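# Load a cartridge into a sealant gun with two arms

## Task

Put the cartridge into the sealant gun so that its front end sits almost fully inside the cup of the gun's front ring and its nozzle sticks out through that ring. The plunger rod only slides backward while its small thumb plate, just behind the handle, is held pushed toward the gun's front; the rod may stay pulled back once loading is finished. The loaded gun must end up resting on the table itself, not leaning on any other object. Finish by stating that you are done.

## Robot and tools

Robot: two Franka FR3 seven-joint arms, left_arm and right_arm, each with a Robotiq 2F-140 gripper and a wrist camera. Calibrated bases in the scene frame: left_arm at (-0.040, +0.390, +0.013) m, quat_wxyz (+1.000, 0, 0, -0.028); right_arm at (+0.036, -0.434, +0.013) m, quat_wxyz (+1.000, 0, 0, +0.004). Cameras: cam_high, cam_low, cam_left_wrist, cam_right_wrist, each 896x504.

Frames. Scene frame: origin at table height between the arms, +z up, +x out over the table, left_arm toward +y. Each arm reports end_effector_position (m) and end_effector_quat_wxyz in its own base frame. That point is the centre of the closed finger pads; fingers point along gripper +z and close along gripper y. Fingertips extend about 33 mm past it (about 9 mm when wide open). Printed poses may be off by a few cm.

Row layout (shared by execute_actions and move): one list of 20 numbers covering both arms, each in [-1, 1]. First 10 for left_arm: dx, dy, dz, rx, ry, rz, gripper position, force_limit, speed, activate. Next 10: the same for right_arm. dx..rz are an offset, not a pose: they count from that arm's Hand target at the start of the action or move, along the Hand target's own axes. 1.0 equals 0.6 m of translation or 180 degrees; rx, ry, rz form one rotation vector. Every row in a call counts from that same start, not from the previous row; sending the same offset again moves further. Six zeros means ask nothing new of that arm. Always resend the gripper numbers the arm should keep; a 0 is itself a command. Keep activate 0, except send 1 once when fault reads 7 or 13 (fingers then cycle and release anything held).

Gripper numbers: position +1 = 140 mm open, about -0.8 = pads touching, -1 = close until blocked. force_limit and speed both default to +1; speed roughly 30 mm/s at -1, 140 at 0, 250 at +1. Lower force_limit and slower close give a gentler grip; a fast close grips much harder. Grip near the fingertip quarter of the pads; deeper in, the fingers fold and may hold loosely or squeeze too hard. Fingers pushed tip-first into a surface fold easily. After closing, check object_status = 2. Status codes: 0 moving, 1 blocked while opening, 2 blocked while closing, 3 reached target or pads met. To tighten, raise force_limit and nudge position (-1 to -0.98). position_measured is in counts: 3 open, 75 about 100 mm, 139 about 60 mm, 200 about 20 mm, 230 pads closed.

execute_actions(actions, cameras): actions is a list of actions; each action is up to 15 rows, one per 1/30 s step, the last row held to step 15. An empty list returns state plus images. Controller clips each step to 70 mm and 16 degrees from the measured pose, so an action may fall short; Hand target shows the clipped command, and the next call's offsets start there.

move(target, speed, blend, stop_force, zero, blocking, cameras): straight-line path for each gripper. target is one 20-number row or up to 15 rows, all offsets from the starting Hand targets. speed in m/s, 0.002 to 2, default 0.25 (one value or one per target). blend in m rounds corners of a list. stop_force in N, 20 to 40, one value for both arms: an arm stops when its estimated push against its direction of travel exceeds it; aim a few cm past contact, move slowly, don't rotate in the same move, and leave it out when backing off a contact. All finger numbers must match across a stop_force list. zero (default true) re-zeroes force before the move. blocking=false returns early (not with stop_force). Paths do not avoid obstacles or the other arm. The result adds a move: line, e.g. done, off_target, moving, held or fault, plus limits like paced or held.

wait(seconds): 0 to 3600, lets the scene run. stop(): brakes a running move. zoom_image(camera, region): region [x0, y0, x1, y1] in pixels of the latest image, at most 504 each side. clear_fault(arm): clears a reported torque or force fault on left_arm or right_arm. read_manual(section): licence texts only. finished_scene(scene): ends the current scene, given its number.

Results: poses, Hand target, Tool commands, joint positions and torques, external joint torques (outside push toward larger joint angle lowers it), Flange force along gripper x y z (includes held weight, has error), object_status, fault, Wrist depth grid (7x7 cells of median distance, from about 60 mm; '-' means no value), MOTOR HOT and FAULT lines.

Avoid: contact force on an arm reaching 40 N, or contact torque reaching limits (waist 35, shoulder 35, upper arm roll 32, elbow 30, forearm roll 12, wrist pitch 12, wrist roll 12 N m); either stops the arm until clear_fault. Joint range or speed overruns also fault. Don't let the arms or grippers collide, close a gripper on the other arm, drop or release moving parts, slam into things, push hard, or squeeze hard on parts still resting on the table. Nothing may leave the table. Long stretched holds heat motors and can trigger a braking stop. Loose objects may occasionally get nudged.

Each tool is called after "Emit:" as name(argument=value, ...), one argument or row to a line, values as JSON.

## Session

Emit:
execute_actions(
  actions=[],
)

Scene clock: 0.00 s.
left_arm: end_effector_position=(+0.7039, -0.2883, +0.1737) position_measured=3 object_status=3 fault=0 end_effector_quat_wxyz=(+0.137, +0.724, -0.653, +0.174) | right_arm: end_effector_position=(+0.4195, -0.3129, +0.1997) position_measured=3 object_status=3 fault=0 end_effector_quat_wxyz=(+0.349, +0.639, -0.465, +0.503)
Joint positions: left_arm=[-0.202 0.545 -0.067 -1.513 -0.462 2.198 -0.111] | right_arm=[-0.756 -0.154 0.573 -2.784 -1.9 2.104 1.15]
Joint velocities: within noise
Joint torques (N m): no reading
External joint torques (N m): no reading
Flange force (N): no reading
Wrist depth (mm): cam_left_wrist=[350 343 338 336 327 332 323 / 342 338 336 330 327 320 319 / 336 331 331 326 323 320 316 / - 118 325 323 321 134 311 / - 115 322 318 314 311 100 / - 318 318 315 309 308 99 / - 317 314 283 279 303 -] | cam_right_wrist=[1141 1383 - 2009 1896 - - / 1103 1320 - 2176 1959 1728 1754 / 1141 1433 1942 2026 - - 1836 / 525 131 2137 2176 2062 142 1911 / 486 103 442 432 1716 124 93 / - 345 363 361 351 339 91 / - 316 314 308 304 299 -]
Hand target: left_arm +0.7039, -0.2883, +0.1737; +0.137, +0.724, -0.653, +0.174 | right_arm +0.4195, -0.3129, +0.1997; +0.349, +0.639, -0.465, +0.503
Tool commands: left_gripper/position=+1.0 left_gripper/force_limit=+1.0 left_gripper/speed=+1.0 left_gripper/activate=+0.0 right_gripper/position=+1.0 right_gripper/force_limit=+1.0 right_gripper/speed=+1.0 right_gripper/activate=+0.0

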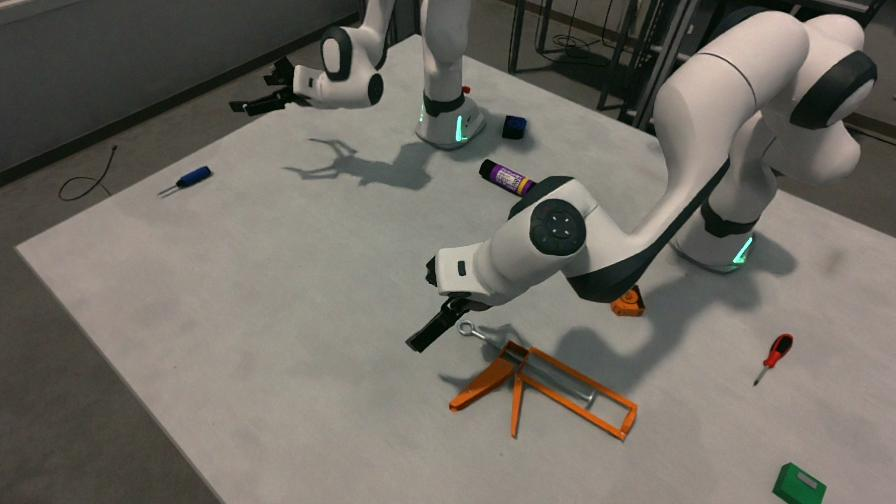

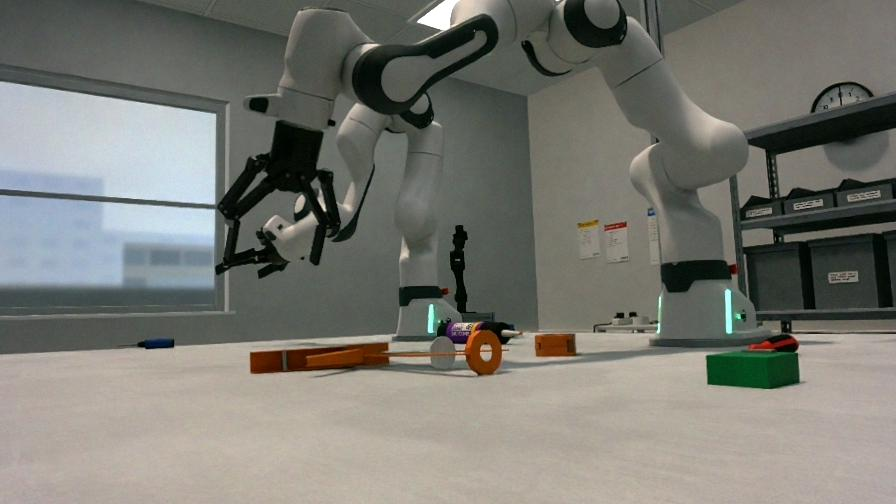

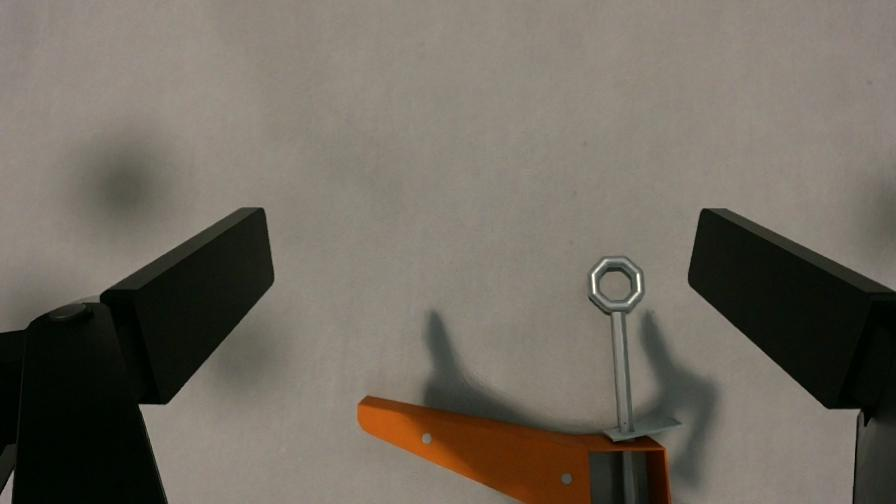

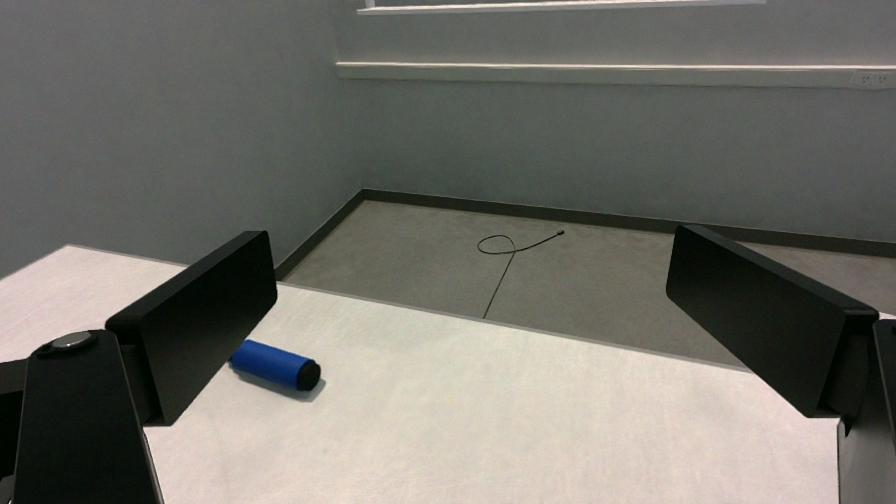

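Emit:
zoom_image(
  camera="cam_high",
  region=[420, 300, 660, 450],
)

Emit:
zoom_image(
  camera="cam_low",
  region=[230, 300, 610, 400],
)

Emit:
zoom_image(
  camera="cam_high",
  region=[440, 130, 680, 330],
)

Scaled by 2.100 from the camera's image (finer frame: 1280x720).

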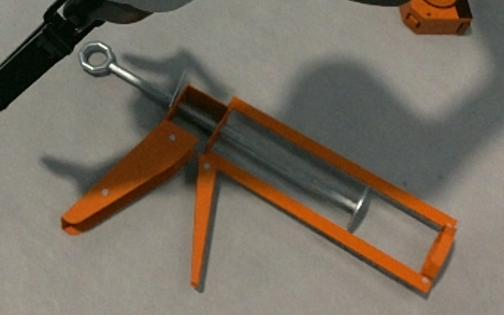

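Scaled by 1.326 from the camera's image (finer frame: 1280x720).

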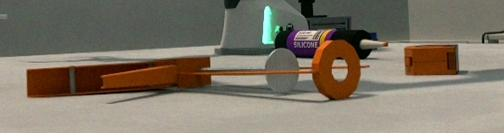

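Scaled by 2.100 from the camera's image (finer frame: 1280x720).

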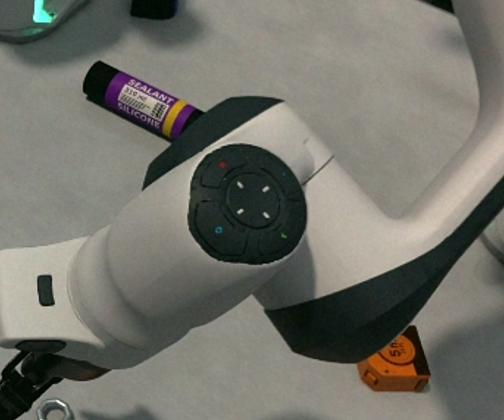

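Emit:
move(
  target=[-0.168,-0.037,-0.301,0,0,0,1,1,1,0, 0,0,0,0,0,0,1,1,1,0],
  cameras=["all"],
)

Scene clock: 82.33 s.
left_arm: end_effector_position=(+0.7053, -0.1183, +0.2955) position_measured=3 object_status=3 fault=0 end_effector_quat_wxyz=(+0.136, +0.727, -0.650, +0.177) | right_arm: end_effector_position=(+0.4195, -0.3129, +0.1997) position_measured=3 object_status=3 fault=0 end_effector_quat_wxyz=(+0.349, +0.639, -0.465, +0.503)
Joint positions: left_arm=[0.027 0.404 -0.022 -1.406 -0.455 1.864 0.017] | right_arm=[-0.756 -0.154 0.573 -2.784 -1.9 2.104 1.15]
Joint velocities: left_arm=[0 0 0.001 0 0 -0.002 0.006] | right_arm=[within noise]
Joint torques (N m): left_arm=[0.53 -43.39 -1.65 25.11 0.48 2.06 0.3] | right_arm=[-0.37 -16.9 -1.25 16.36 -0.62 -1.65 -0.03]
External joint torques (N m): left_arm=[0.55 2.3 -1.39 0.21 0.55 -0.31 0.29] | right_arm=[-0.4 -0.28 0.4 -0.13 -0.06 -0.04 -0.06]
Flange force (N): left_arm=[0.5 -10.5 -0.2] | right_arm=[0.7 0.8 -0.6]
Wrist depth (mm): cam_left_wrist=[475 456 471 461 463 448 438 / 475 467 459 456 449 447 442 / 483 461 455 451 445 435 436 / 471 118 444 444 439 134 429 / - 115 443 438 433 410 99 / - 440 437 431 429 417 94 / - 435 432 427 424 419 -] | cam_right_wrist=[1083 1536 - 1975 2009 - 1728 / 1059 1383 - - - 2304 1754 / 1147 1488 1927 2260 - - 2099 / 1049 132 2062 2099 2156 142 1865 / 479 103 439 428 1703 124 93 / - 348 361 357 351 337 91 / - 316 312 308 303 301 69]
Hand target: left_arm +0.7041, -0.1184, +0.2937; +0.137, +0.724, -0.653, +0.174 | right_arm +0.4195, -0.3129, +0.1997; +0.349, +0.639, -0.465, +0.503
Off the commanded pose: left_arm 0.002 m, 1 deg | right_arm 0.000 m, 0 deg.
move: done

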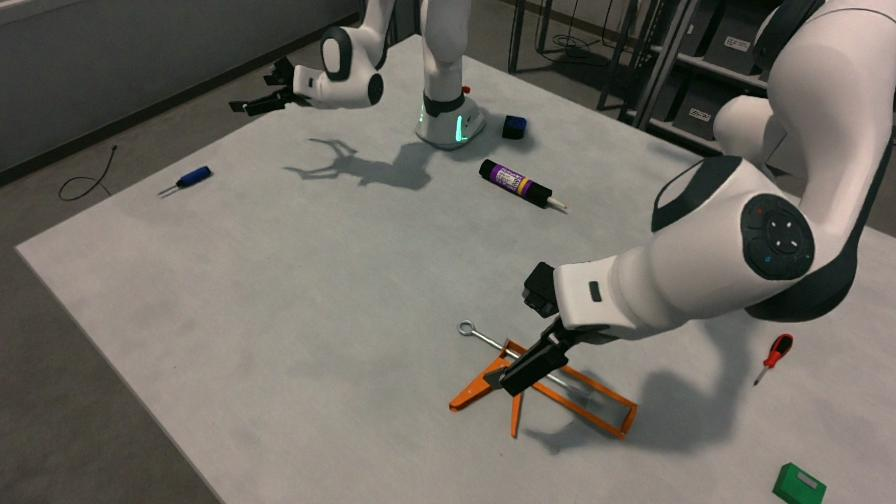

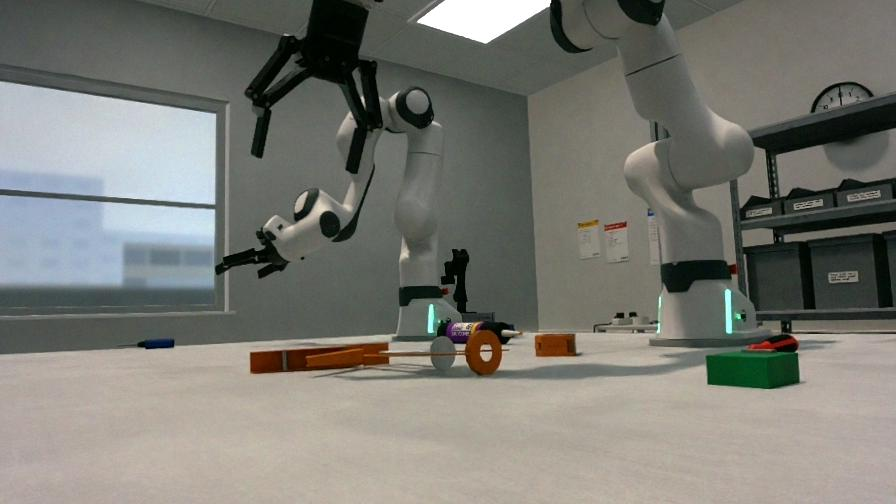

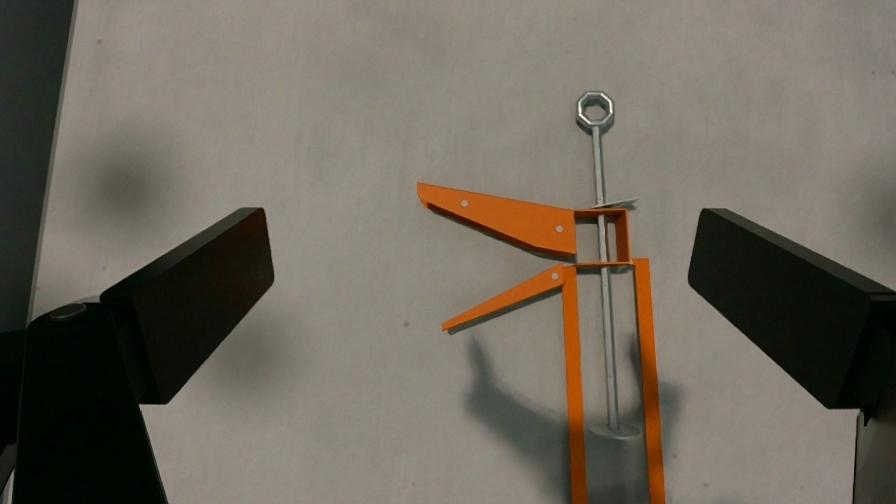

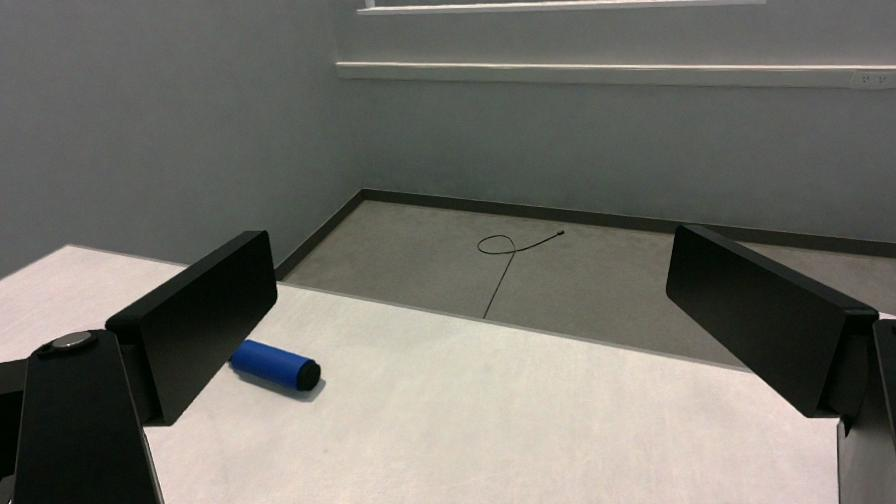

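Emit:
zoom_image(
  camera="cam_left_wrist",
  region=[400, 70, 700, 330],
)

Emit:
zoom_image(
  camera="cam_low",
  region=[240, 320, 530, 390],
)

Scaled by 1.680 from the camera's image (finer frame: 1280x720).

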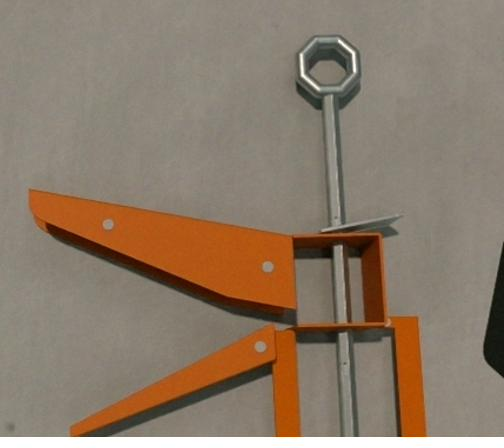

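Scaled by 1.738 from the camera's image (finer frame: 1280x720).

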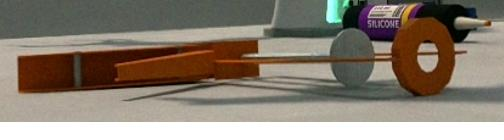

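Emit:
move(
  target=[0,0,0,0,0,0,1,1,1,0, -0.2,-0.445,-0.868,-0.050,-0.607,0.1126,1,1,1,0],
  cameras=["all"],
)

Scene clock: 317.37 s.
left_arm: end_effector_position=(+0.7051, -0.1183, +0.2955) position_measured=3 object_status=3 fault=0 end_effector_quat_wxyz=(+0.136, +0.726, -0.650, +0.177) | right_arm: end_effector_position=(+0.4987, +0.2788, +0.2200) position_measured=3 object_status=3 fault=0 end_effector_quat_wxyz=(-0.212, +0.673, -0.676, -0.212)
Joint positions: left_arm=[0.027 0.404 -0.022 -1.406 -0.455 1.863 0.019] | right_arm=[0.265 -0.044 -0.001 -2.248 0.769 2.223 -0.207]
Joint velocities: left_arm=[within noise] | right_arm=[0.001 0 0.001 -0.001 -0.001 0 -0.006]
Joint torques (N m): left_arm=[0.64 -43.37 -1.38 25.12 0.43 2.08 0.24] | right_arm=[-0.34 -30.02 0.19 23.72 0.91 1.89 -0.39]
External joint torques (N m): left_arm=[0.74 2.19 -1.06 0.31 0.5 -0.28 0.23] | right_arm=[-0.38 0.41 0.18 -0.36 0.25 0.04 -0.37]
Flange force (N): left_arm=[0.4 -10.6 -0.5] | right_arm=[1.5 0.1 1.3]
Wrist depth (mm): cam_left_wrist=[1104 - 468 463 - 453 444 / 472 468 463 453 448 446 441 / 464 461 458 448 444 438 424 / 459 118 449 444 436 134 429 / - 115 431 437 431 406 100 / - 440 439 431 426 413 94 / - 434 433 427 424 417 -] | cam_right_wrist=[323 321 319 321 320 319 322 / 373 371 372 370 371 370 372 / 445 442 439 438 438 439 437 / 540 501 531 527 542 142 544 / 1141 103 710 717 708 124 93 / - 102 1017 1013 1000 1009 91 / - 1942 2217 2156 2137 2156 69]
Hand target: left_arm +0.7041, -0.1184, +0.2937; +0.137, +0.724, -0.653, +0.174 | right_arm +0.4985, +0.2790, +0.2196; -0.213, +0.674, -0.674, -0.213
Off the commanded pose: left_arm 0.002 m, 1 deg | right_arm 0.000 m, 0 deg.
move: done

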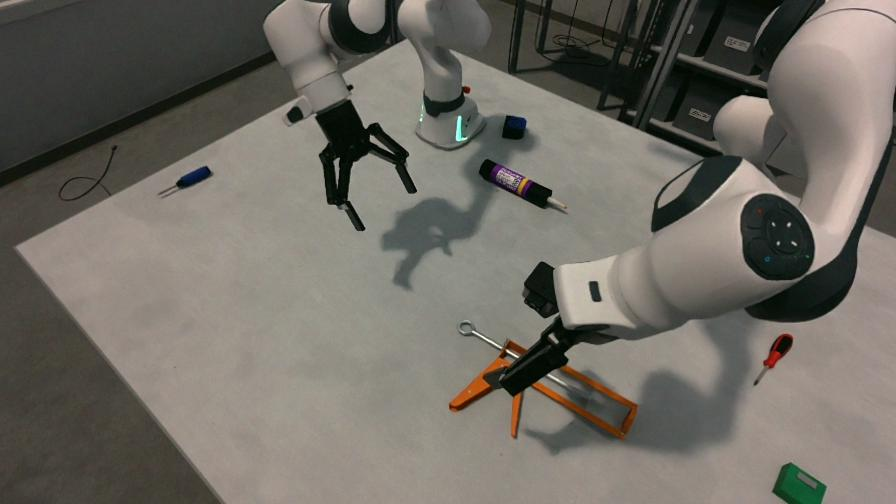

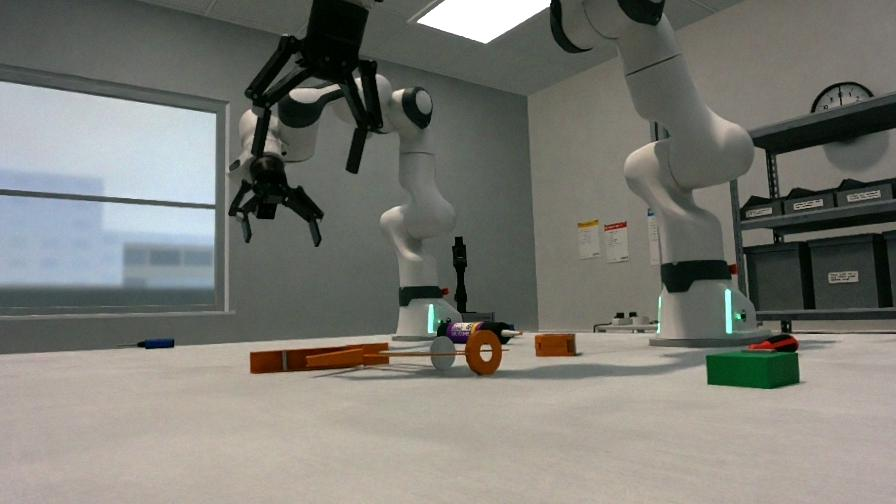

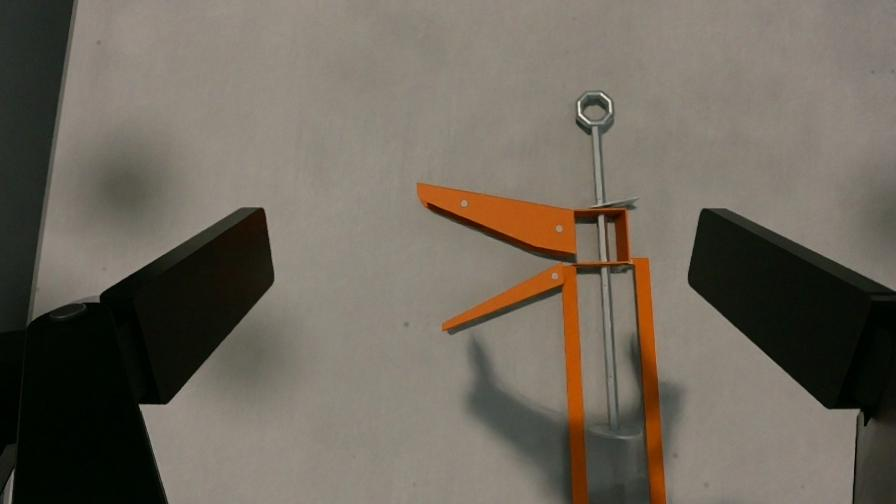

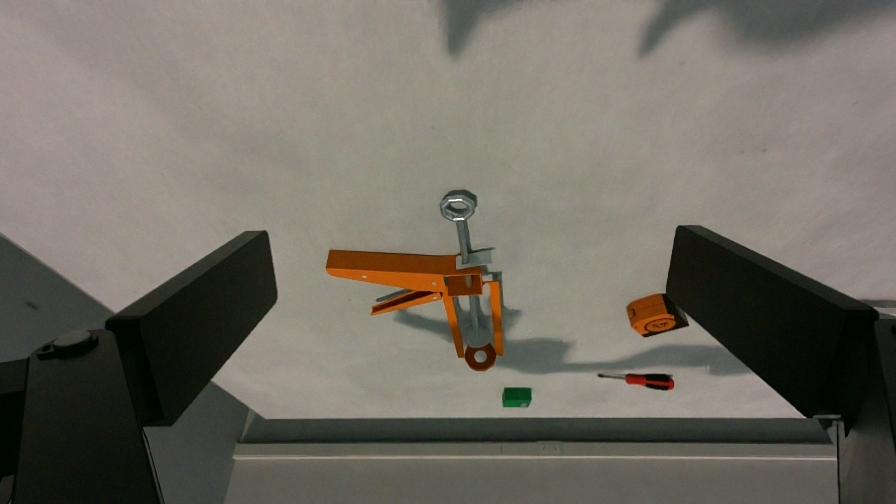

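Emit:
zoom_image(
  camera="cam_right_wrist",
  region=[320, 170, 560, 380],
)

Scaled by 2.100 from the camera's image (finer frame: 1280x720).

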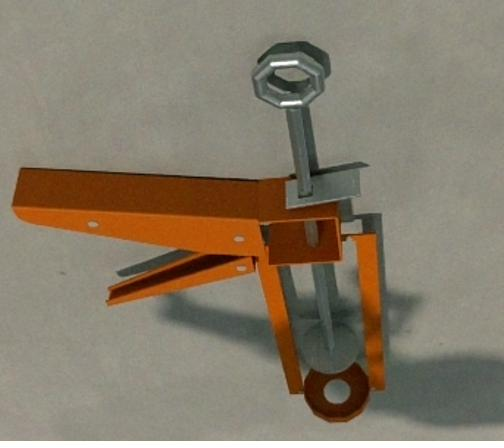

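Emit:
move(
  target=[-0.0447,0.1462,0.2397,0.1063,-0.1193,-0.5018,1,1,1,0, 0,0,0,0,0,0,1,1,1,0],
  cameras=["all"],
)

Scene clock: 371.90 s.
left_arm: end_effector_position=(+0.6262, -0.1649, +0.1509) position_measured=3 object_status=3 fault=0 end_effector_quat_wxyz=(-0.002, +0.998, +0.064, +0.001) | right_arm: end_effector_position=(+0.4987, +0.2789, +0.2200) position_measured=3 object_status=3 fault=0 end_effector_quat_wxyz=(-0.213, +0.673, -0.675, -0.212)
Joint positions: left_arm=[-0.718 0.409 0.522 -1.754 -0.228 2.103 -1.814] | right_arm=[0.265 -0.044 -0.001 -2.248 0.769 2.223 -0.209]
Joint velocities: left_arm=[-0.001 -0.002 0.001 0.001 0.001 0.001 -0.006] | right_arm=[within noise]
Joint torques (N m): left_arm=[0.24 -37.96 6.39 23.51 0.41 2.32 -0.26] | right_arm=[-0.35 -30.09 0.24 23.7 0.91 1.88 -0.32]
External joint torques (N m): left_arm=[0.43 2.13 -0.32 -0.04 -0.37 -0.32 -0.26] | right_arm=[-0.29 0.13 0.34 -0.22 0.24 0.05 -0.31]
Flange force (N): left_arm=[7.7 2.9 2.1] | right_arm=[1.0 0.5 0.9]
Wrist depth (mm): cam_left_wrist=[270 267 263 263 259 256 258 / 283 282 278 256 274 274 267 / 292 291 285 274 290 286 286 / 295 118 296 305 306 144 296 / - 115 332 - 325 320 100 / - 363 354 - 348 345 95 / - 385 380 377 363 360 -] | cam_right_wrist=[322 323 321 321 318 320 320 / 372 372 371 372 371 370 370 / 445 442 442 440 439 437 443 / 550 501 522 533 543 142 539 / 1141 103 710 691 708 124 93 / - 103 1040 940 936 - 91 / - 2327 2156 375 2026 - 69]
Hand target: left_arm +0.6252, -0.1651, +0.1499; -0.001, +0.998, +0.068, -0.002 | right_arm +0.4985, +0.2790, +0.2196; -0.213, +0.674, -0.674, -0.213
Off the commanded pose: left_arm 0.001 m, 1 deg | right_arm 0.000 m, 0 deg.
move: done

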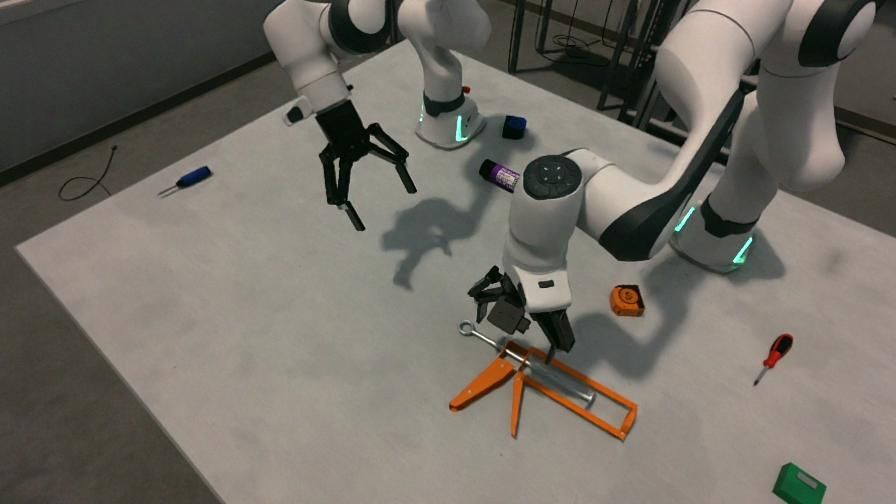

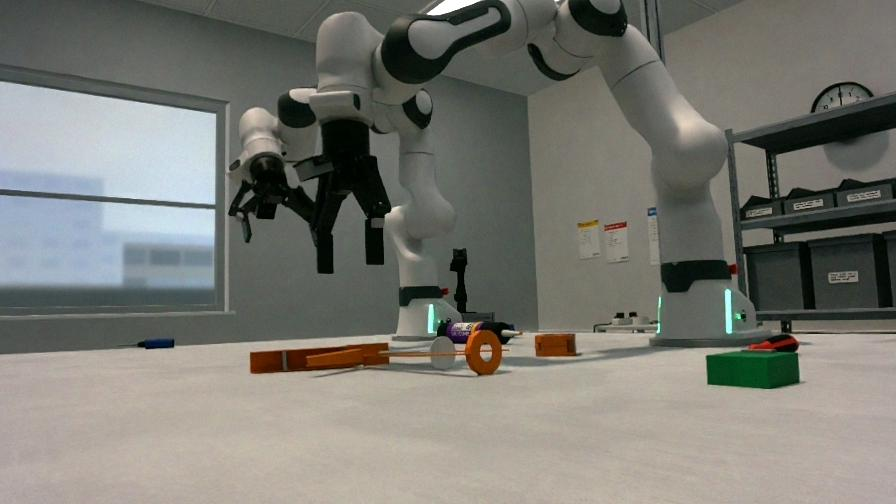

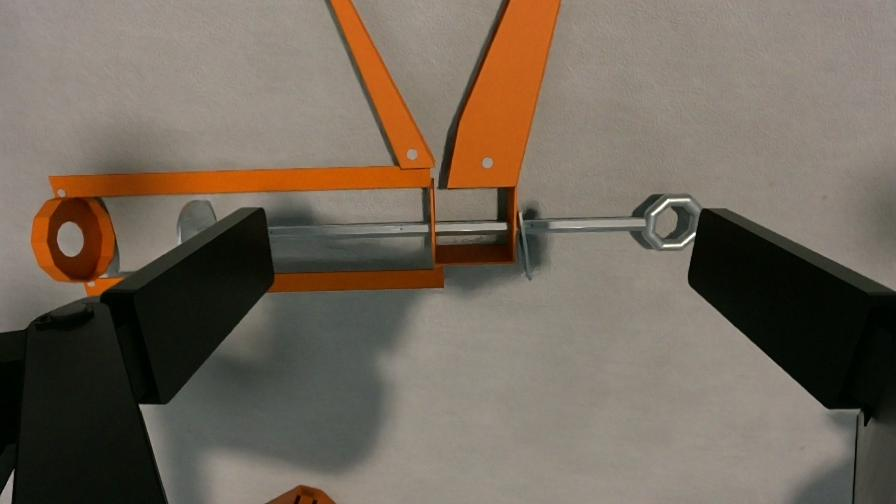

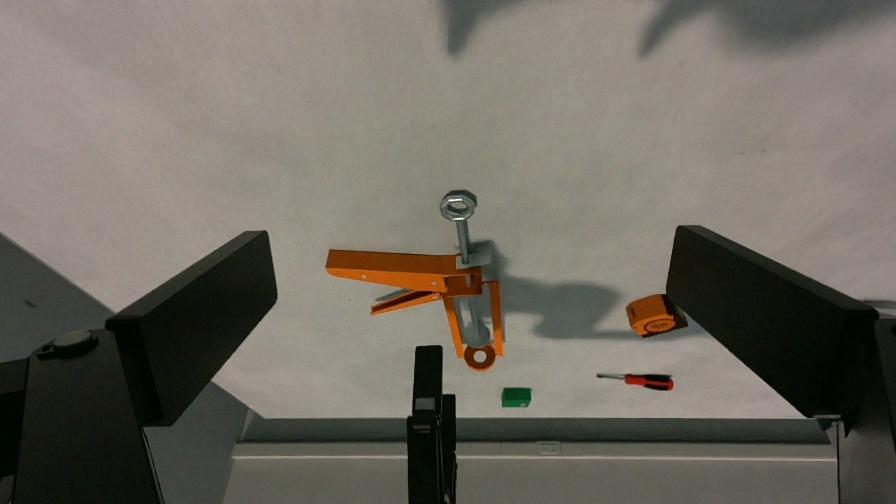

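Emit:
zoom_image(
  camera="cam_left_wrist",
  region=[380, 130, 720, 320],
)

Emit:
zoom_image(
  camera="cam_left_wrist",
  region=[0, 130, 300, 320],
)

Scaled by 1.482 from the camera's image (finer frame: 1280x720).

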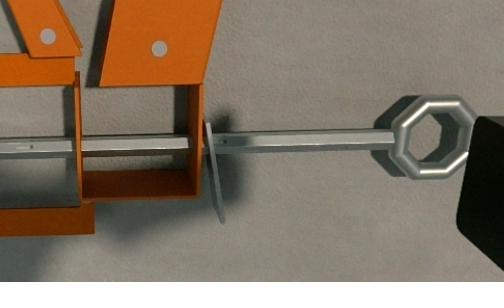

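Scaled by 1.680 from the camera's image (finer frame: 1280x720).

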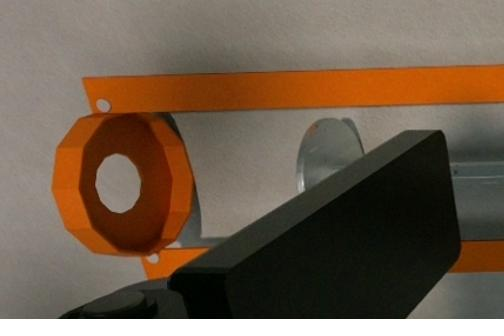

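Emit:
move(
  target=[-0.0583,0.0417,0.1167,0,0,0,-0.324,-1,0,0, 0,0,0,0,0,0,1,1,1,0],
  cameras=["cam_left_wrist","cam_right_wrist","cam_low"],
)

Scene clock: 414.57 s.
left_arm: end_effector_position=(+0.5924, -0.1942, +0.0795) position_measured=170 object_status=3 fault=0 end_effector_quat_wxyz=(-0.003, +0.998, +0.064, -0.004) | right_arm: end_effector_position=(+0.4987, +0.2789, +0.2200) position_measured=3 object_status=3 fault=0 end_effector_quat_wxyz=(-0.213, +0.673, -0.675, -0.212)
Joint positions: left_arm=[-0.772 0.441 0.492 -1.902 -0.263 2.27 -1.846] | right_arm=[0.265 -0.044 -0.001 -2.248 0.769 2.223 -0.209]
Joint velocities: left_arm=[0 -0.002 0.001 0 0 0.004 -0.002] | right_arm=[within noise]
Joint torques (N m): left_arm=[0.58 -38.21 6.46 21.41 0.27 2.8 -0.25] | right_arm=[-0.35 -30.03 0.2 23.68 0.91 1.89 -0.31]
External joint torques (N m): left_arm=[0.68 1.37 -0.48 -0.44 -0.41 0.21 -0.25] | right_arm=[-0.43 0.3 0.16 -0.32 0.24 0.06 -0.29]
Flange force (N): left_arm=[2.9 0.9 3.6] | right_arm=[1.3 0.3 1.0]
Wrist depth (mm): cam_left_wrist=[205 202 195 169 197 196 193 / 209 196 194 181 206 204 203 / 221 220 218 218 214 204 216 / 219 233 232 230 127 227 229 / 258 73 90 248 89 84 239 / - 68 - 266 - 67 - / - - - 285 - - -] | cam_right_wrist=[322 322 321 321 319 319 319 / 374 371 372 370 371 370 371 / 446 444 441 439 442 442 439 / 549 498 522 529 545 142 538 / - 103 712 670 708 124 93 / - 103 1040 922 1022 915 91 / - 1851 - 376 2009 2176 69]
Hand target: left_arm +0.5937, -0.1945, +0.0799; -0.001, +0.998, +0.068, -0.002 | right_arm +0.4985, +0.2790, +0.2196; -0.213, +0.674, -0.674, -0.213
Off the commanded pose: left_arm 0.001 m, 1 deg | right_arm 0.000 m, 0 deg.
move: done
Images, in order (width x height): cam_low 896x504, cam_left_wrist 896x504, cam_right_wrist 896x504.

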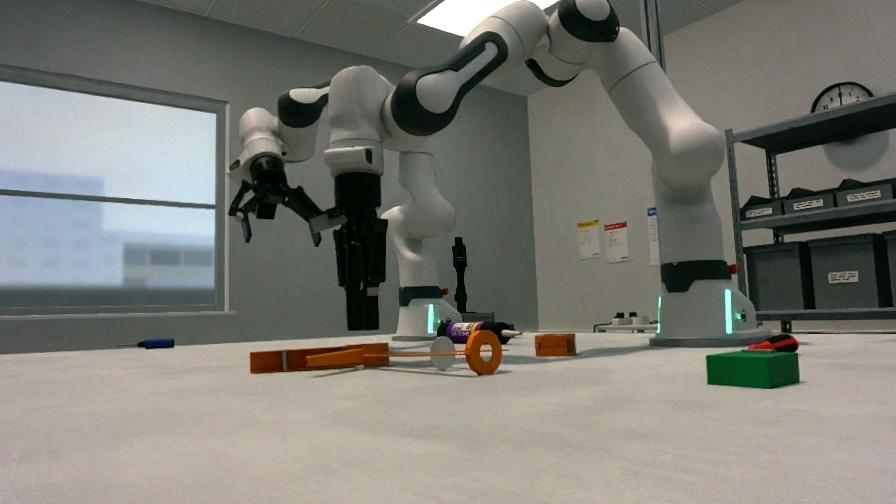

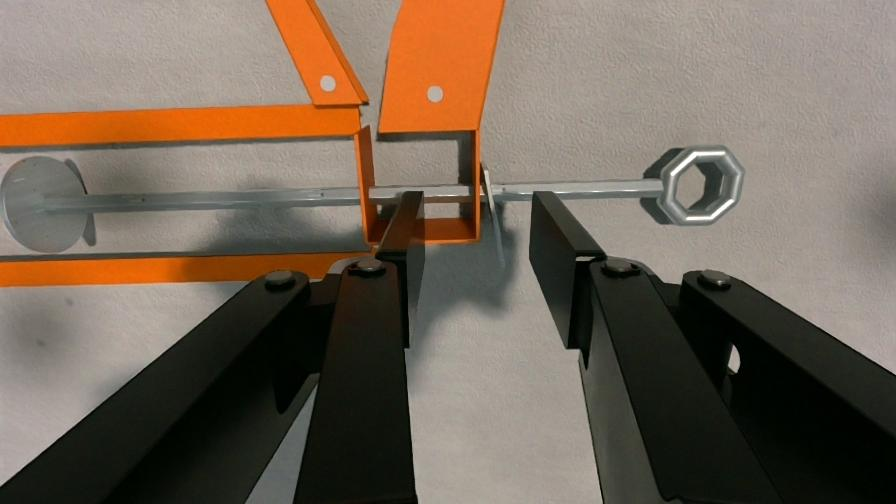

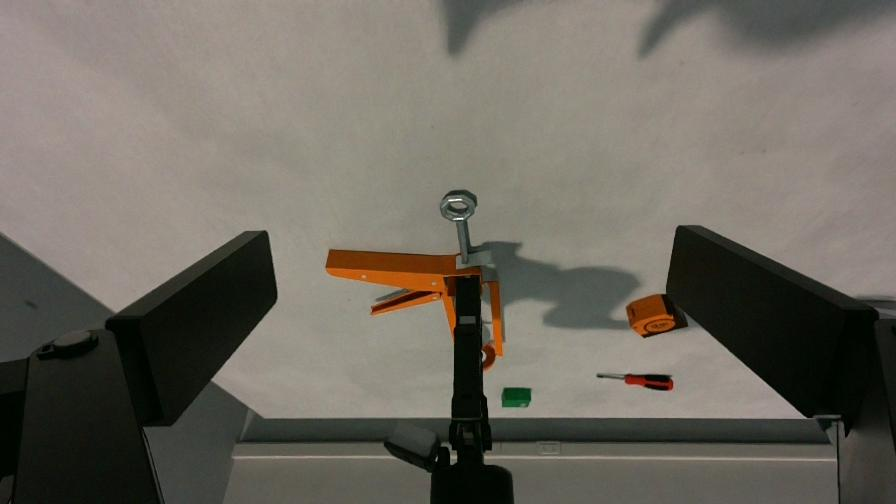

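Emit:
zoom_image(
  camera="cam_low",
  region=[240, 290, 530, 390],
)

Emit:
zoom_image(
  camera="cam_left_wrist",
  region=[330, 110, 630, 290],
)

Emit:
zoom_image(
  camera="cam_right_wrist",
  region=[380, 180, 560, 380],
)

Scaled by 1.738 from the camera's image (finer frame: 1280x720).

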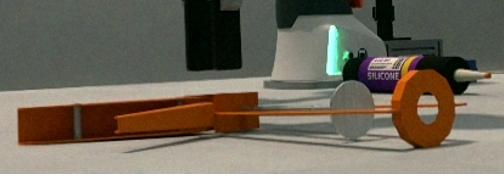

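Scaled by 1.680 from the camera's image (finer frame: 1280x720).

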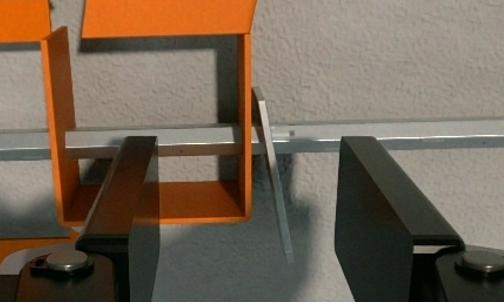

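Scaled by 2.520 from the camera's image (finer frame: 1280x720).

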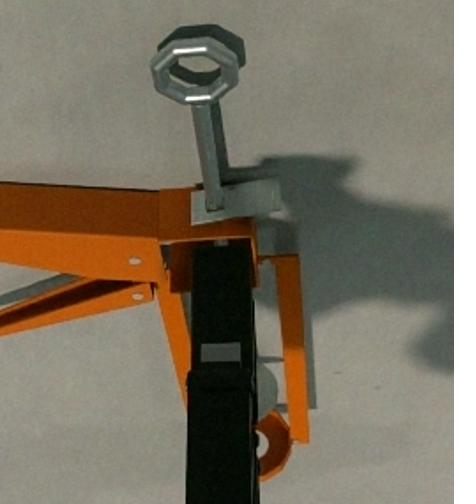

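Emit:
move(
  target=[0.005,0,0.0283,0,0,0,-0.324,-1,0,0, 0,0,0,0,0,0,1,1,1,0],
  speed=0.1,
  cameras=["cam_left_wrist","cam_low"],
)

Emit:
zoom_image(
  camera="cam_low",
  region=[240, 290, 530, 390],
)

Emit:
zoom_image(
  camera="cam_left_wrist",
  region=[330, 110, 630, 290],
)

Scene clock: 484.33 s.
left_arm: end_effector_position=(+0.5949, -0.1927, +0.0628) position_measured=170 object_status=3 fault=0 end_effector_quat_wxyz=(-0.003, +0.997, +0.071, -0.004) | right_arm: end_effector_position=(+0.4987, +0.2789, +0.2200) position_measured=3 object_status=3 fault=0 end_effector_quat_wxyz=(-0.213, +0.673, -0.675, -0.212)
Joint positions: left_arm=[-0.758 0.474 0.48 -1.9 -0.281 2.297 -1.845] | right_arm=[0.265 -0.044 -0.001 -2.248 0.769 2.223 -0.209]
Joint velocities: left_arm=[0.002 0 0 -0.001 0 0.005 0] | right_arm=[within noise]
Joint torques (N m): left_arm=[0.74 -38.87 5.83 21.58 0.3 2.84 0.3] | right_arm=[-0.34 -30.05 0.23 23.68 0.91 1.88 -0.28]
External joint torques (N m): left_arm=[0.87 1.58 -1.45 0 -0.37 0.23 0.3] | right_arm=[-0.33 0.26 0.28 -0.29 0.24 0.04 -0.26]
Flange force (N): left_arm=[6.1 1.5 5.0] | right_arm=[1.1 0.3 1.0]
Wrist depth (mm): cam_left_wrist=[187 186 174 154 181 179 178 / 193 192 178 164 191 190 188 / 207 204 202 201 199 196 198 / 220 219 214 206 129 210 210 / - 85 90 230 89 84 221 / - 68 - 247 - 67 - / - - - 265 - - -] | cam_right_wrist=[324 320 322 322 320 319 319 / 374 371 372 370 370 368 371 / 443 444 440 440 439 439 442 / 543 503 525 532 539 142 540 / - 103 723 668 706 124 93 / - 103 1017 864 1022 1022 91 / - 1975 2217 382 2156 2282 69]
Hand target: left_arm +0.5966, -0.1940, +0.0629; -0.001, +0.998, +0.068, -0.002 | right_arm +0.4985, +0.2790, +0.2196; -0.213, +0.674, -0.674, -0.213
Off the commanded pose: left_arm 0.002 m, 0 deg | right_arm 0.000 m, 0 deg.
move: done
Images, in order (width x height): cam_low 896x504, cam_left_wrist 896x504.

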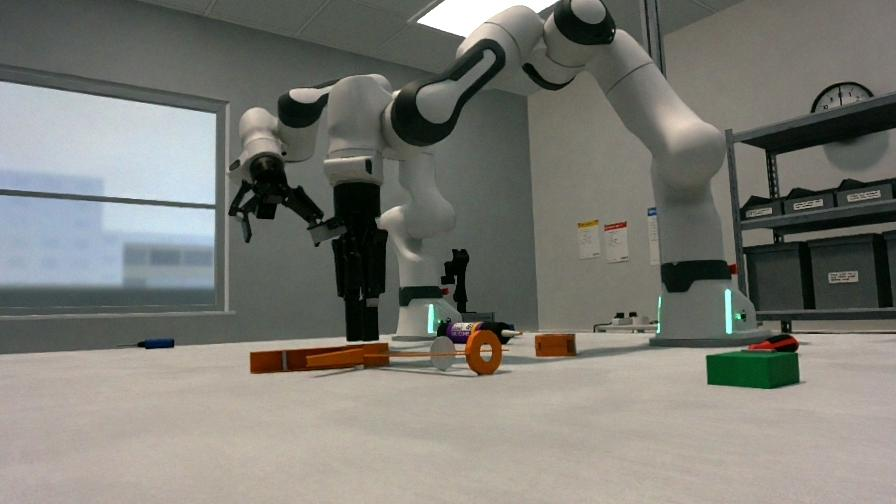

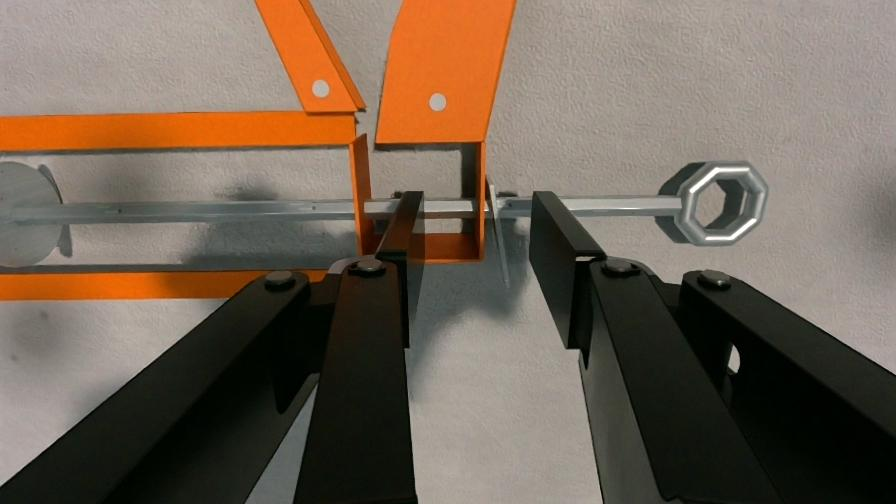

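Scaled by 1.738 from the camera's image (finer frame: 1280x720).

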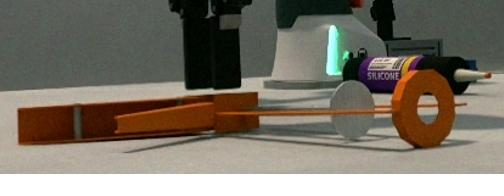

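Scaled by 1.680 from the camera's image (finer frame: 1280x720).

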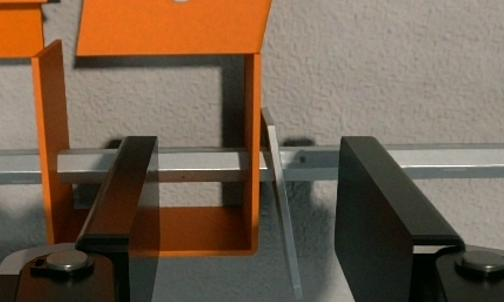

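Emit:
move(
  target=[0.009,0,0.0183,0,0,0,-0.324,-1,0,0, 0,0,0,0,0,0,1,1,1,0],
  speed=0.05,
  cameras=["cam_left_wrist","cam_low","cam_right_wrist"],
)

Emit:
zoom_image(
  camera="cam_low",
  region=[240, 290, 530, 390],
)

Emit:
zoom_image(
  camera="cam_left_wrist",
  region=[330, 110, 630, 290],
)

Emit:
zoom_image(
  camera="cam_right_wrist",
  region=[380, 180, 560, 380],
)

Scene clock: 523.53 s.
left_arm: end_effector_position=(+0.6003, -0.1921, +0.0520) position_measured=170 object_status=3 fault=0 end_effector_quat_wxyz=(-0.003, +0.997, +0.071, -0.004) | right_arm: end_effector_position=(+0.4987, +0.2789, +0.2200) position_measured=3 object_status=3 fault=0 end_effector_quat_wxyz=(-0.213, +0.673, -0.675, -0.212)
Joint positions: left_arm=[-0.739 0.503 0.464 -1.883 -0.292 2.31 -1.837] | right_arm=[0.265 -0.044 -0.001 -2.248 0.769 2.223 -0.209]
Joint velocities: left_arm=[0.003 0 -0.004 0 0.001 0.005 0.003] | right_arm=[within noise]
Joint torques (N m): left_arm=[0.72 -39.69 5.68 21.3 0.41 2.7 0.25] | right_arm=[-0.36 -30.05 0.26 23.65 0.92 1.88 -0.33]
External joint torques (N m): left_arm=[0.69 1.75 -1.97 -0.11 -0.26 0.08 0.25] | right_arm=[-0.39 0.27 0.27 -0.3 0.25 0.05 -0.31]
Flange force (N): left_arm=[5.9 1.9 5.2] | right_arm=[1.2 0.4 1.1]
Wrist depth (mm): cam_left_wrist=[177 176 170 144 172 170 168 / 185 183 169 152 181 179 177 / 198 196 194 191 189 185 188 / 211 209 180 180 154 186 197 / 224 85 90 217 89 84 211 / - 68 - 233 - 67 - / - - - 250 - - -] | cam_right_wrist=[323 321 321 324 321 321 320 / 375 372 371 371 368 368 379 / 448 447 443 442 436 438 442 / 525 500 525 533 538 142 542 / - 103 719 668 706 124 93 / - 103 1013 948 1009 1022 91 / - - 2197 383 2238 1942 69]
Hand target: left_arm +0.6020, -0.1932, +0.0519; -0.001, +0.998, +0.068, -0.002 | right_arm +0.4985, +0.2790, +0.2196; -0.213, +0.674, -0.674, -0.213
Off the commanded pose: left_arm 0.002 m, 0 deg | right_arm 0.000 m, 0 deg.
move: done
Images, in order (width x height): cam_low 896x504, cam_left_wrist 896x504, cam_right_wrist 896x504.

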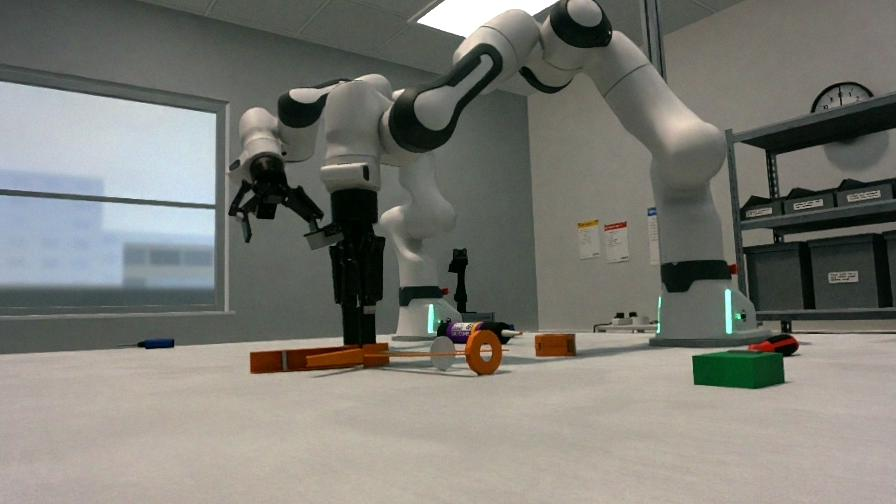

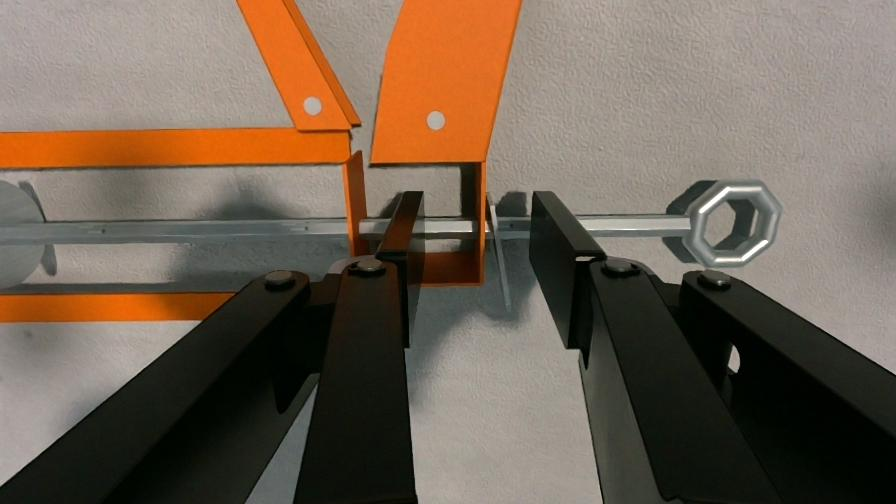

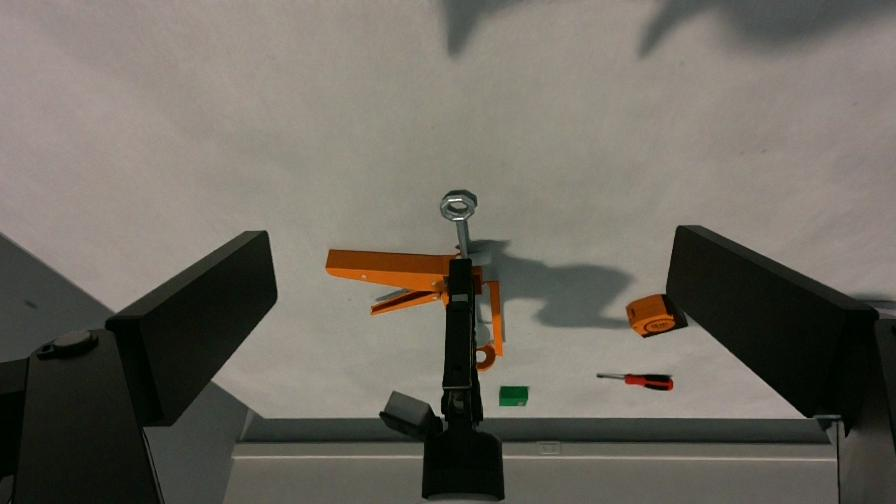

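Scaled by 1.738 from the camera's image (finer frame: 1280x720).

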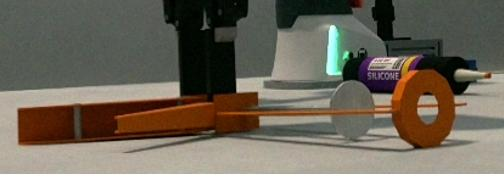

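Scaled by 1.680 from the camera's image (finer frame: 1280x720).

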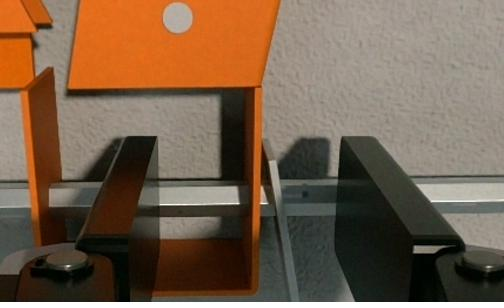

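Scaled by 2.520 from the camera's image (finer frame: 1280x720).

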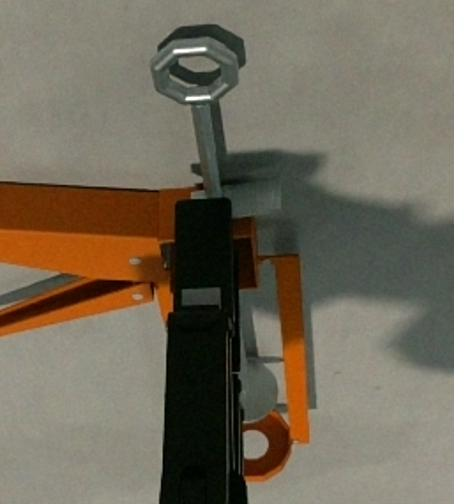

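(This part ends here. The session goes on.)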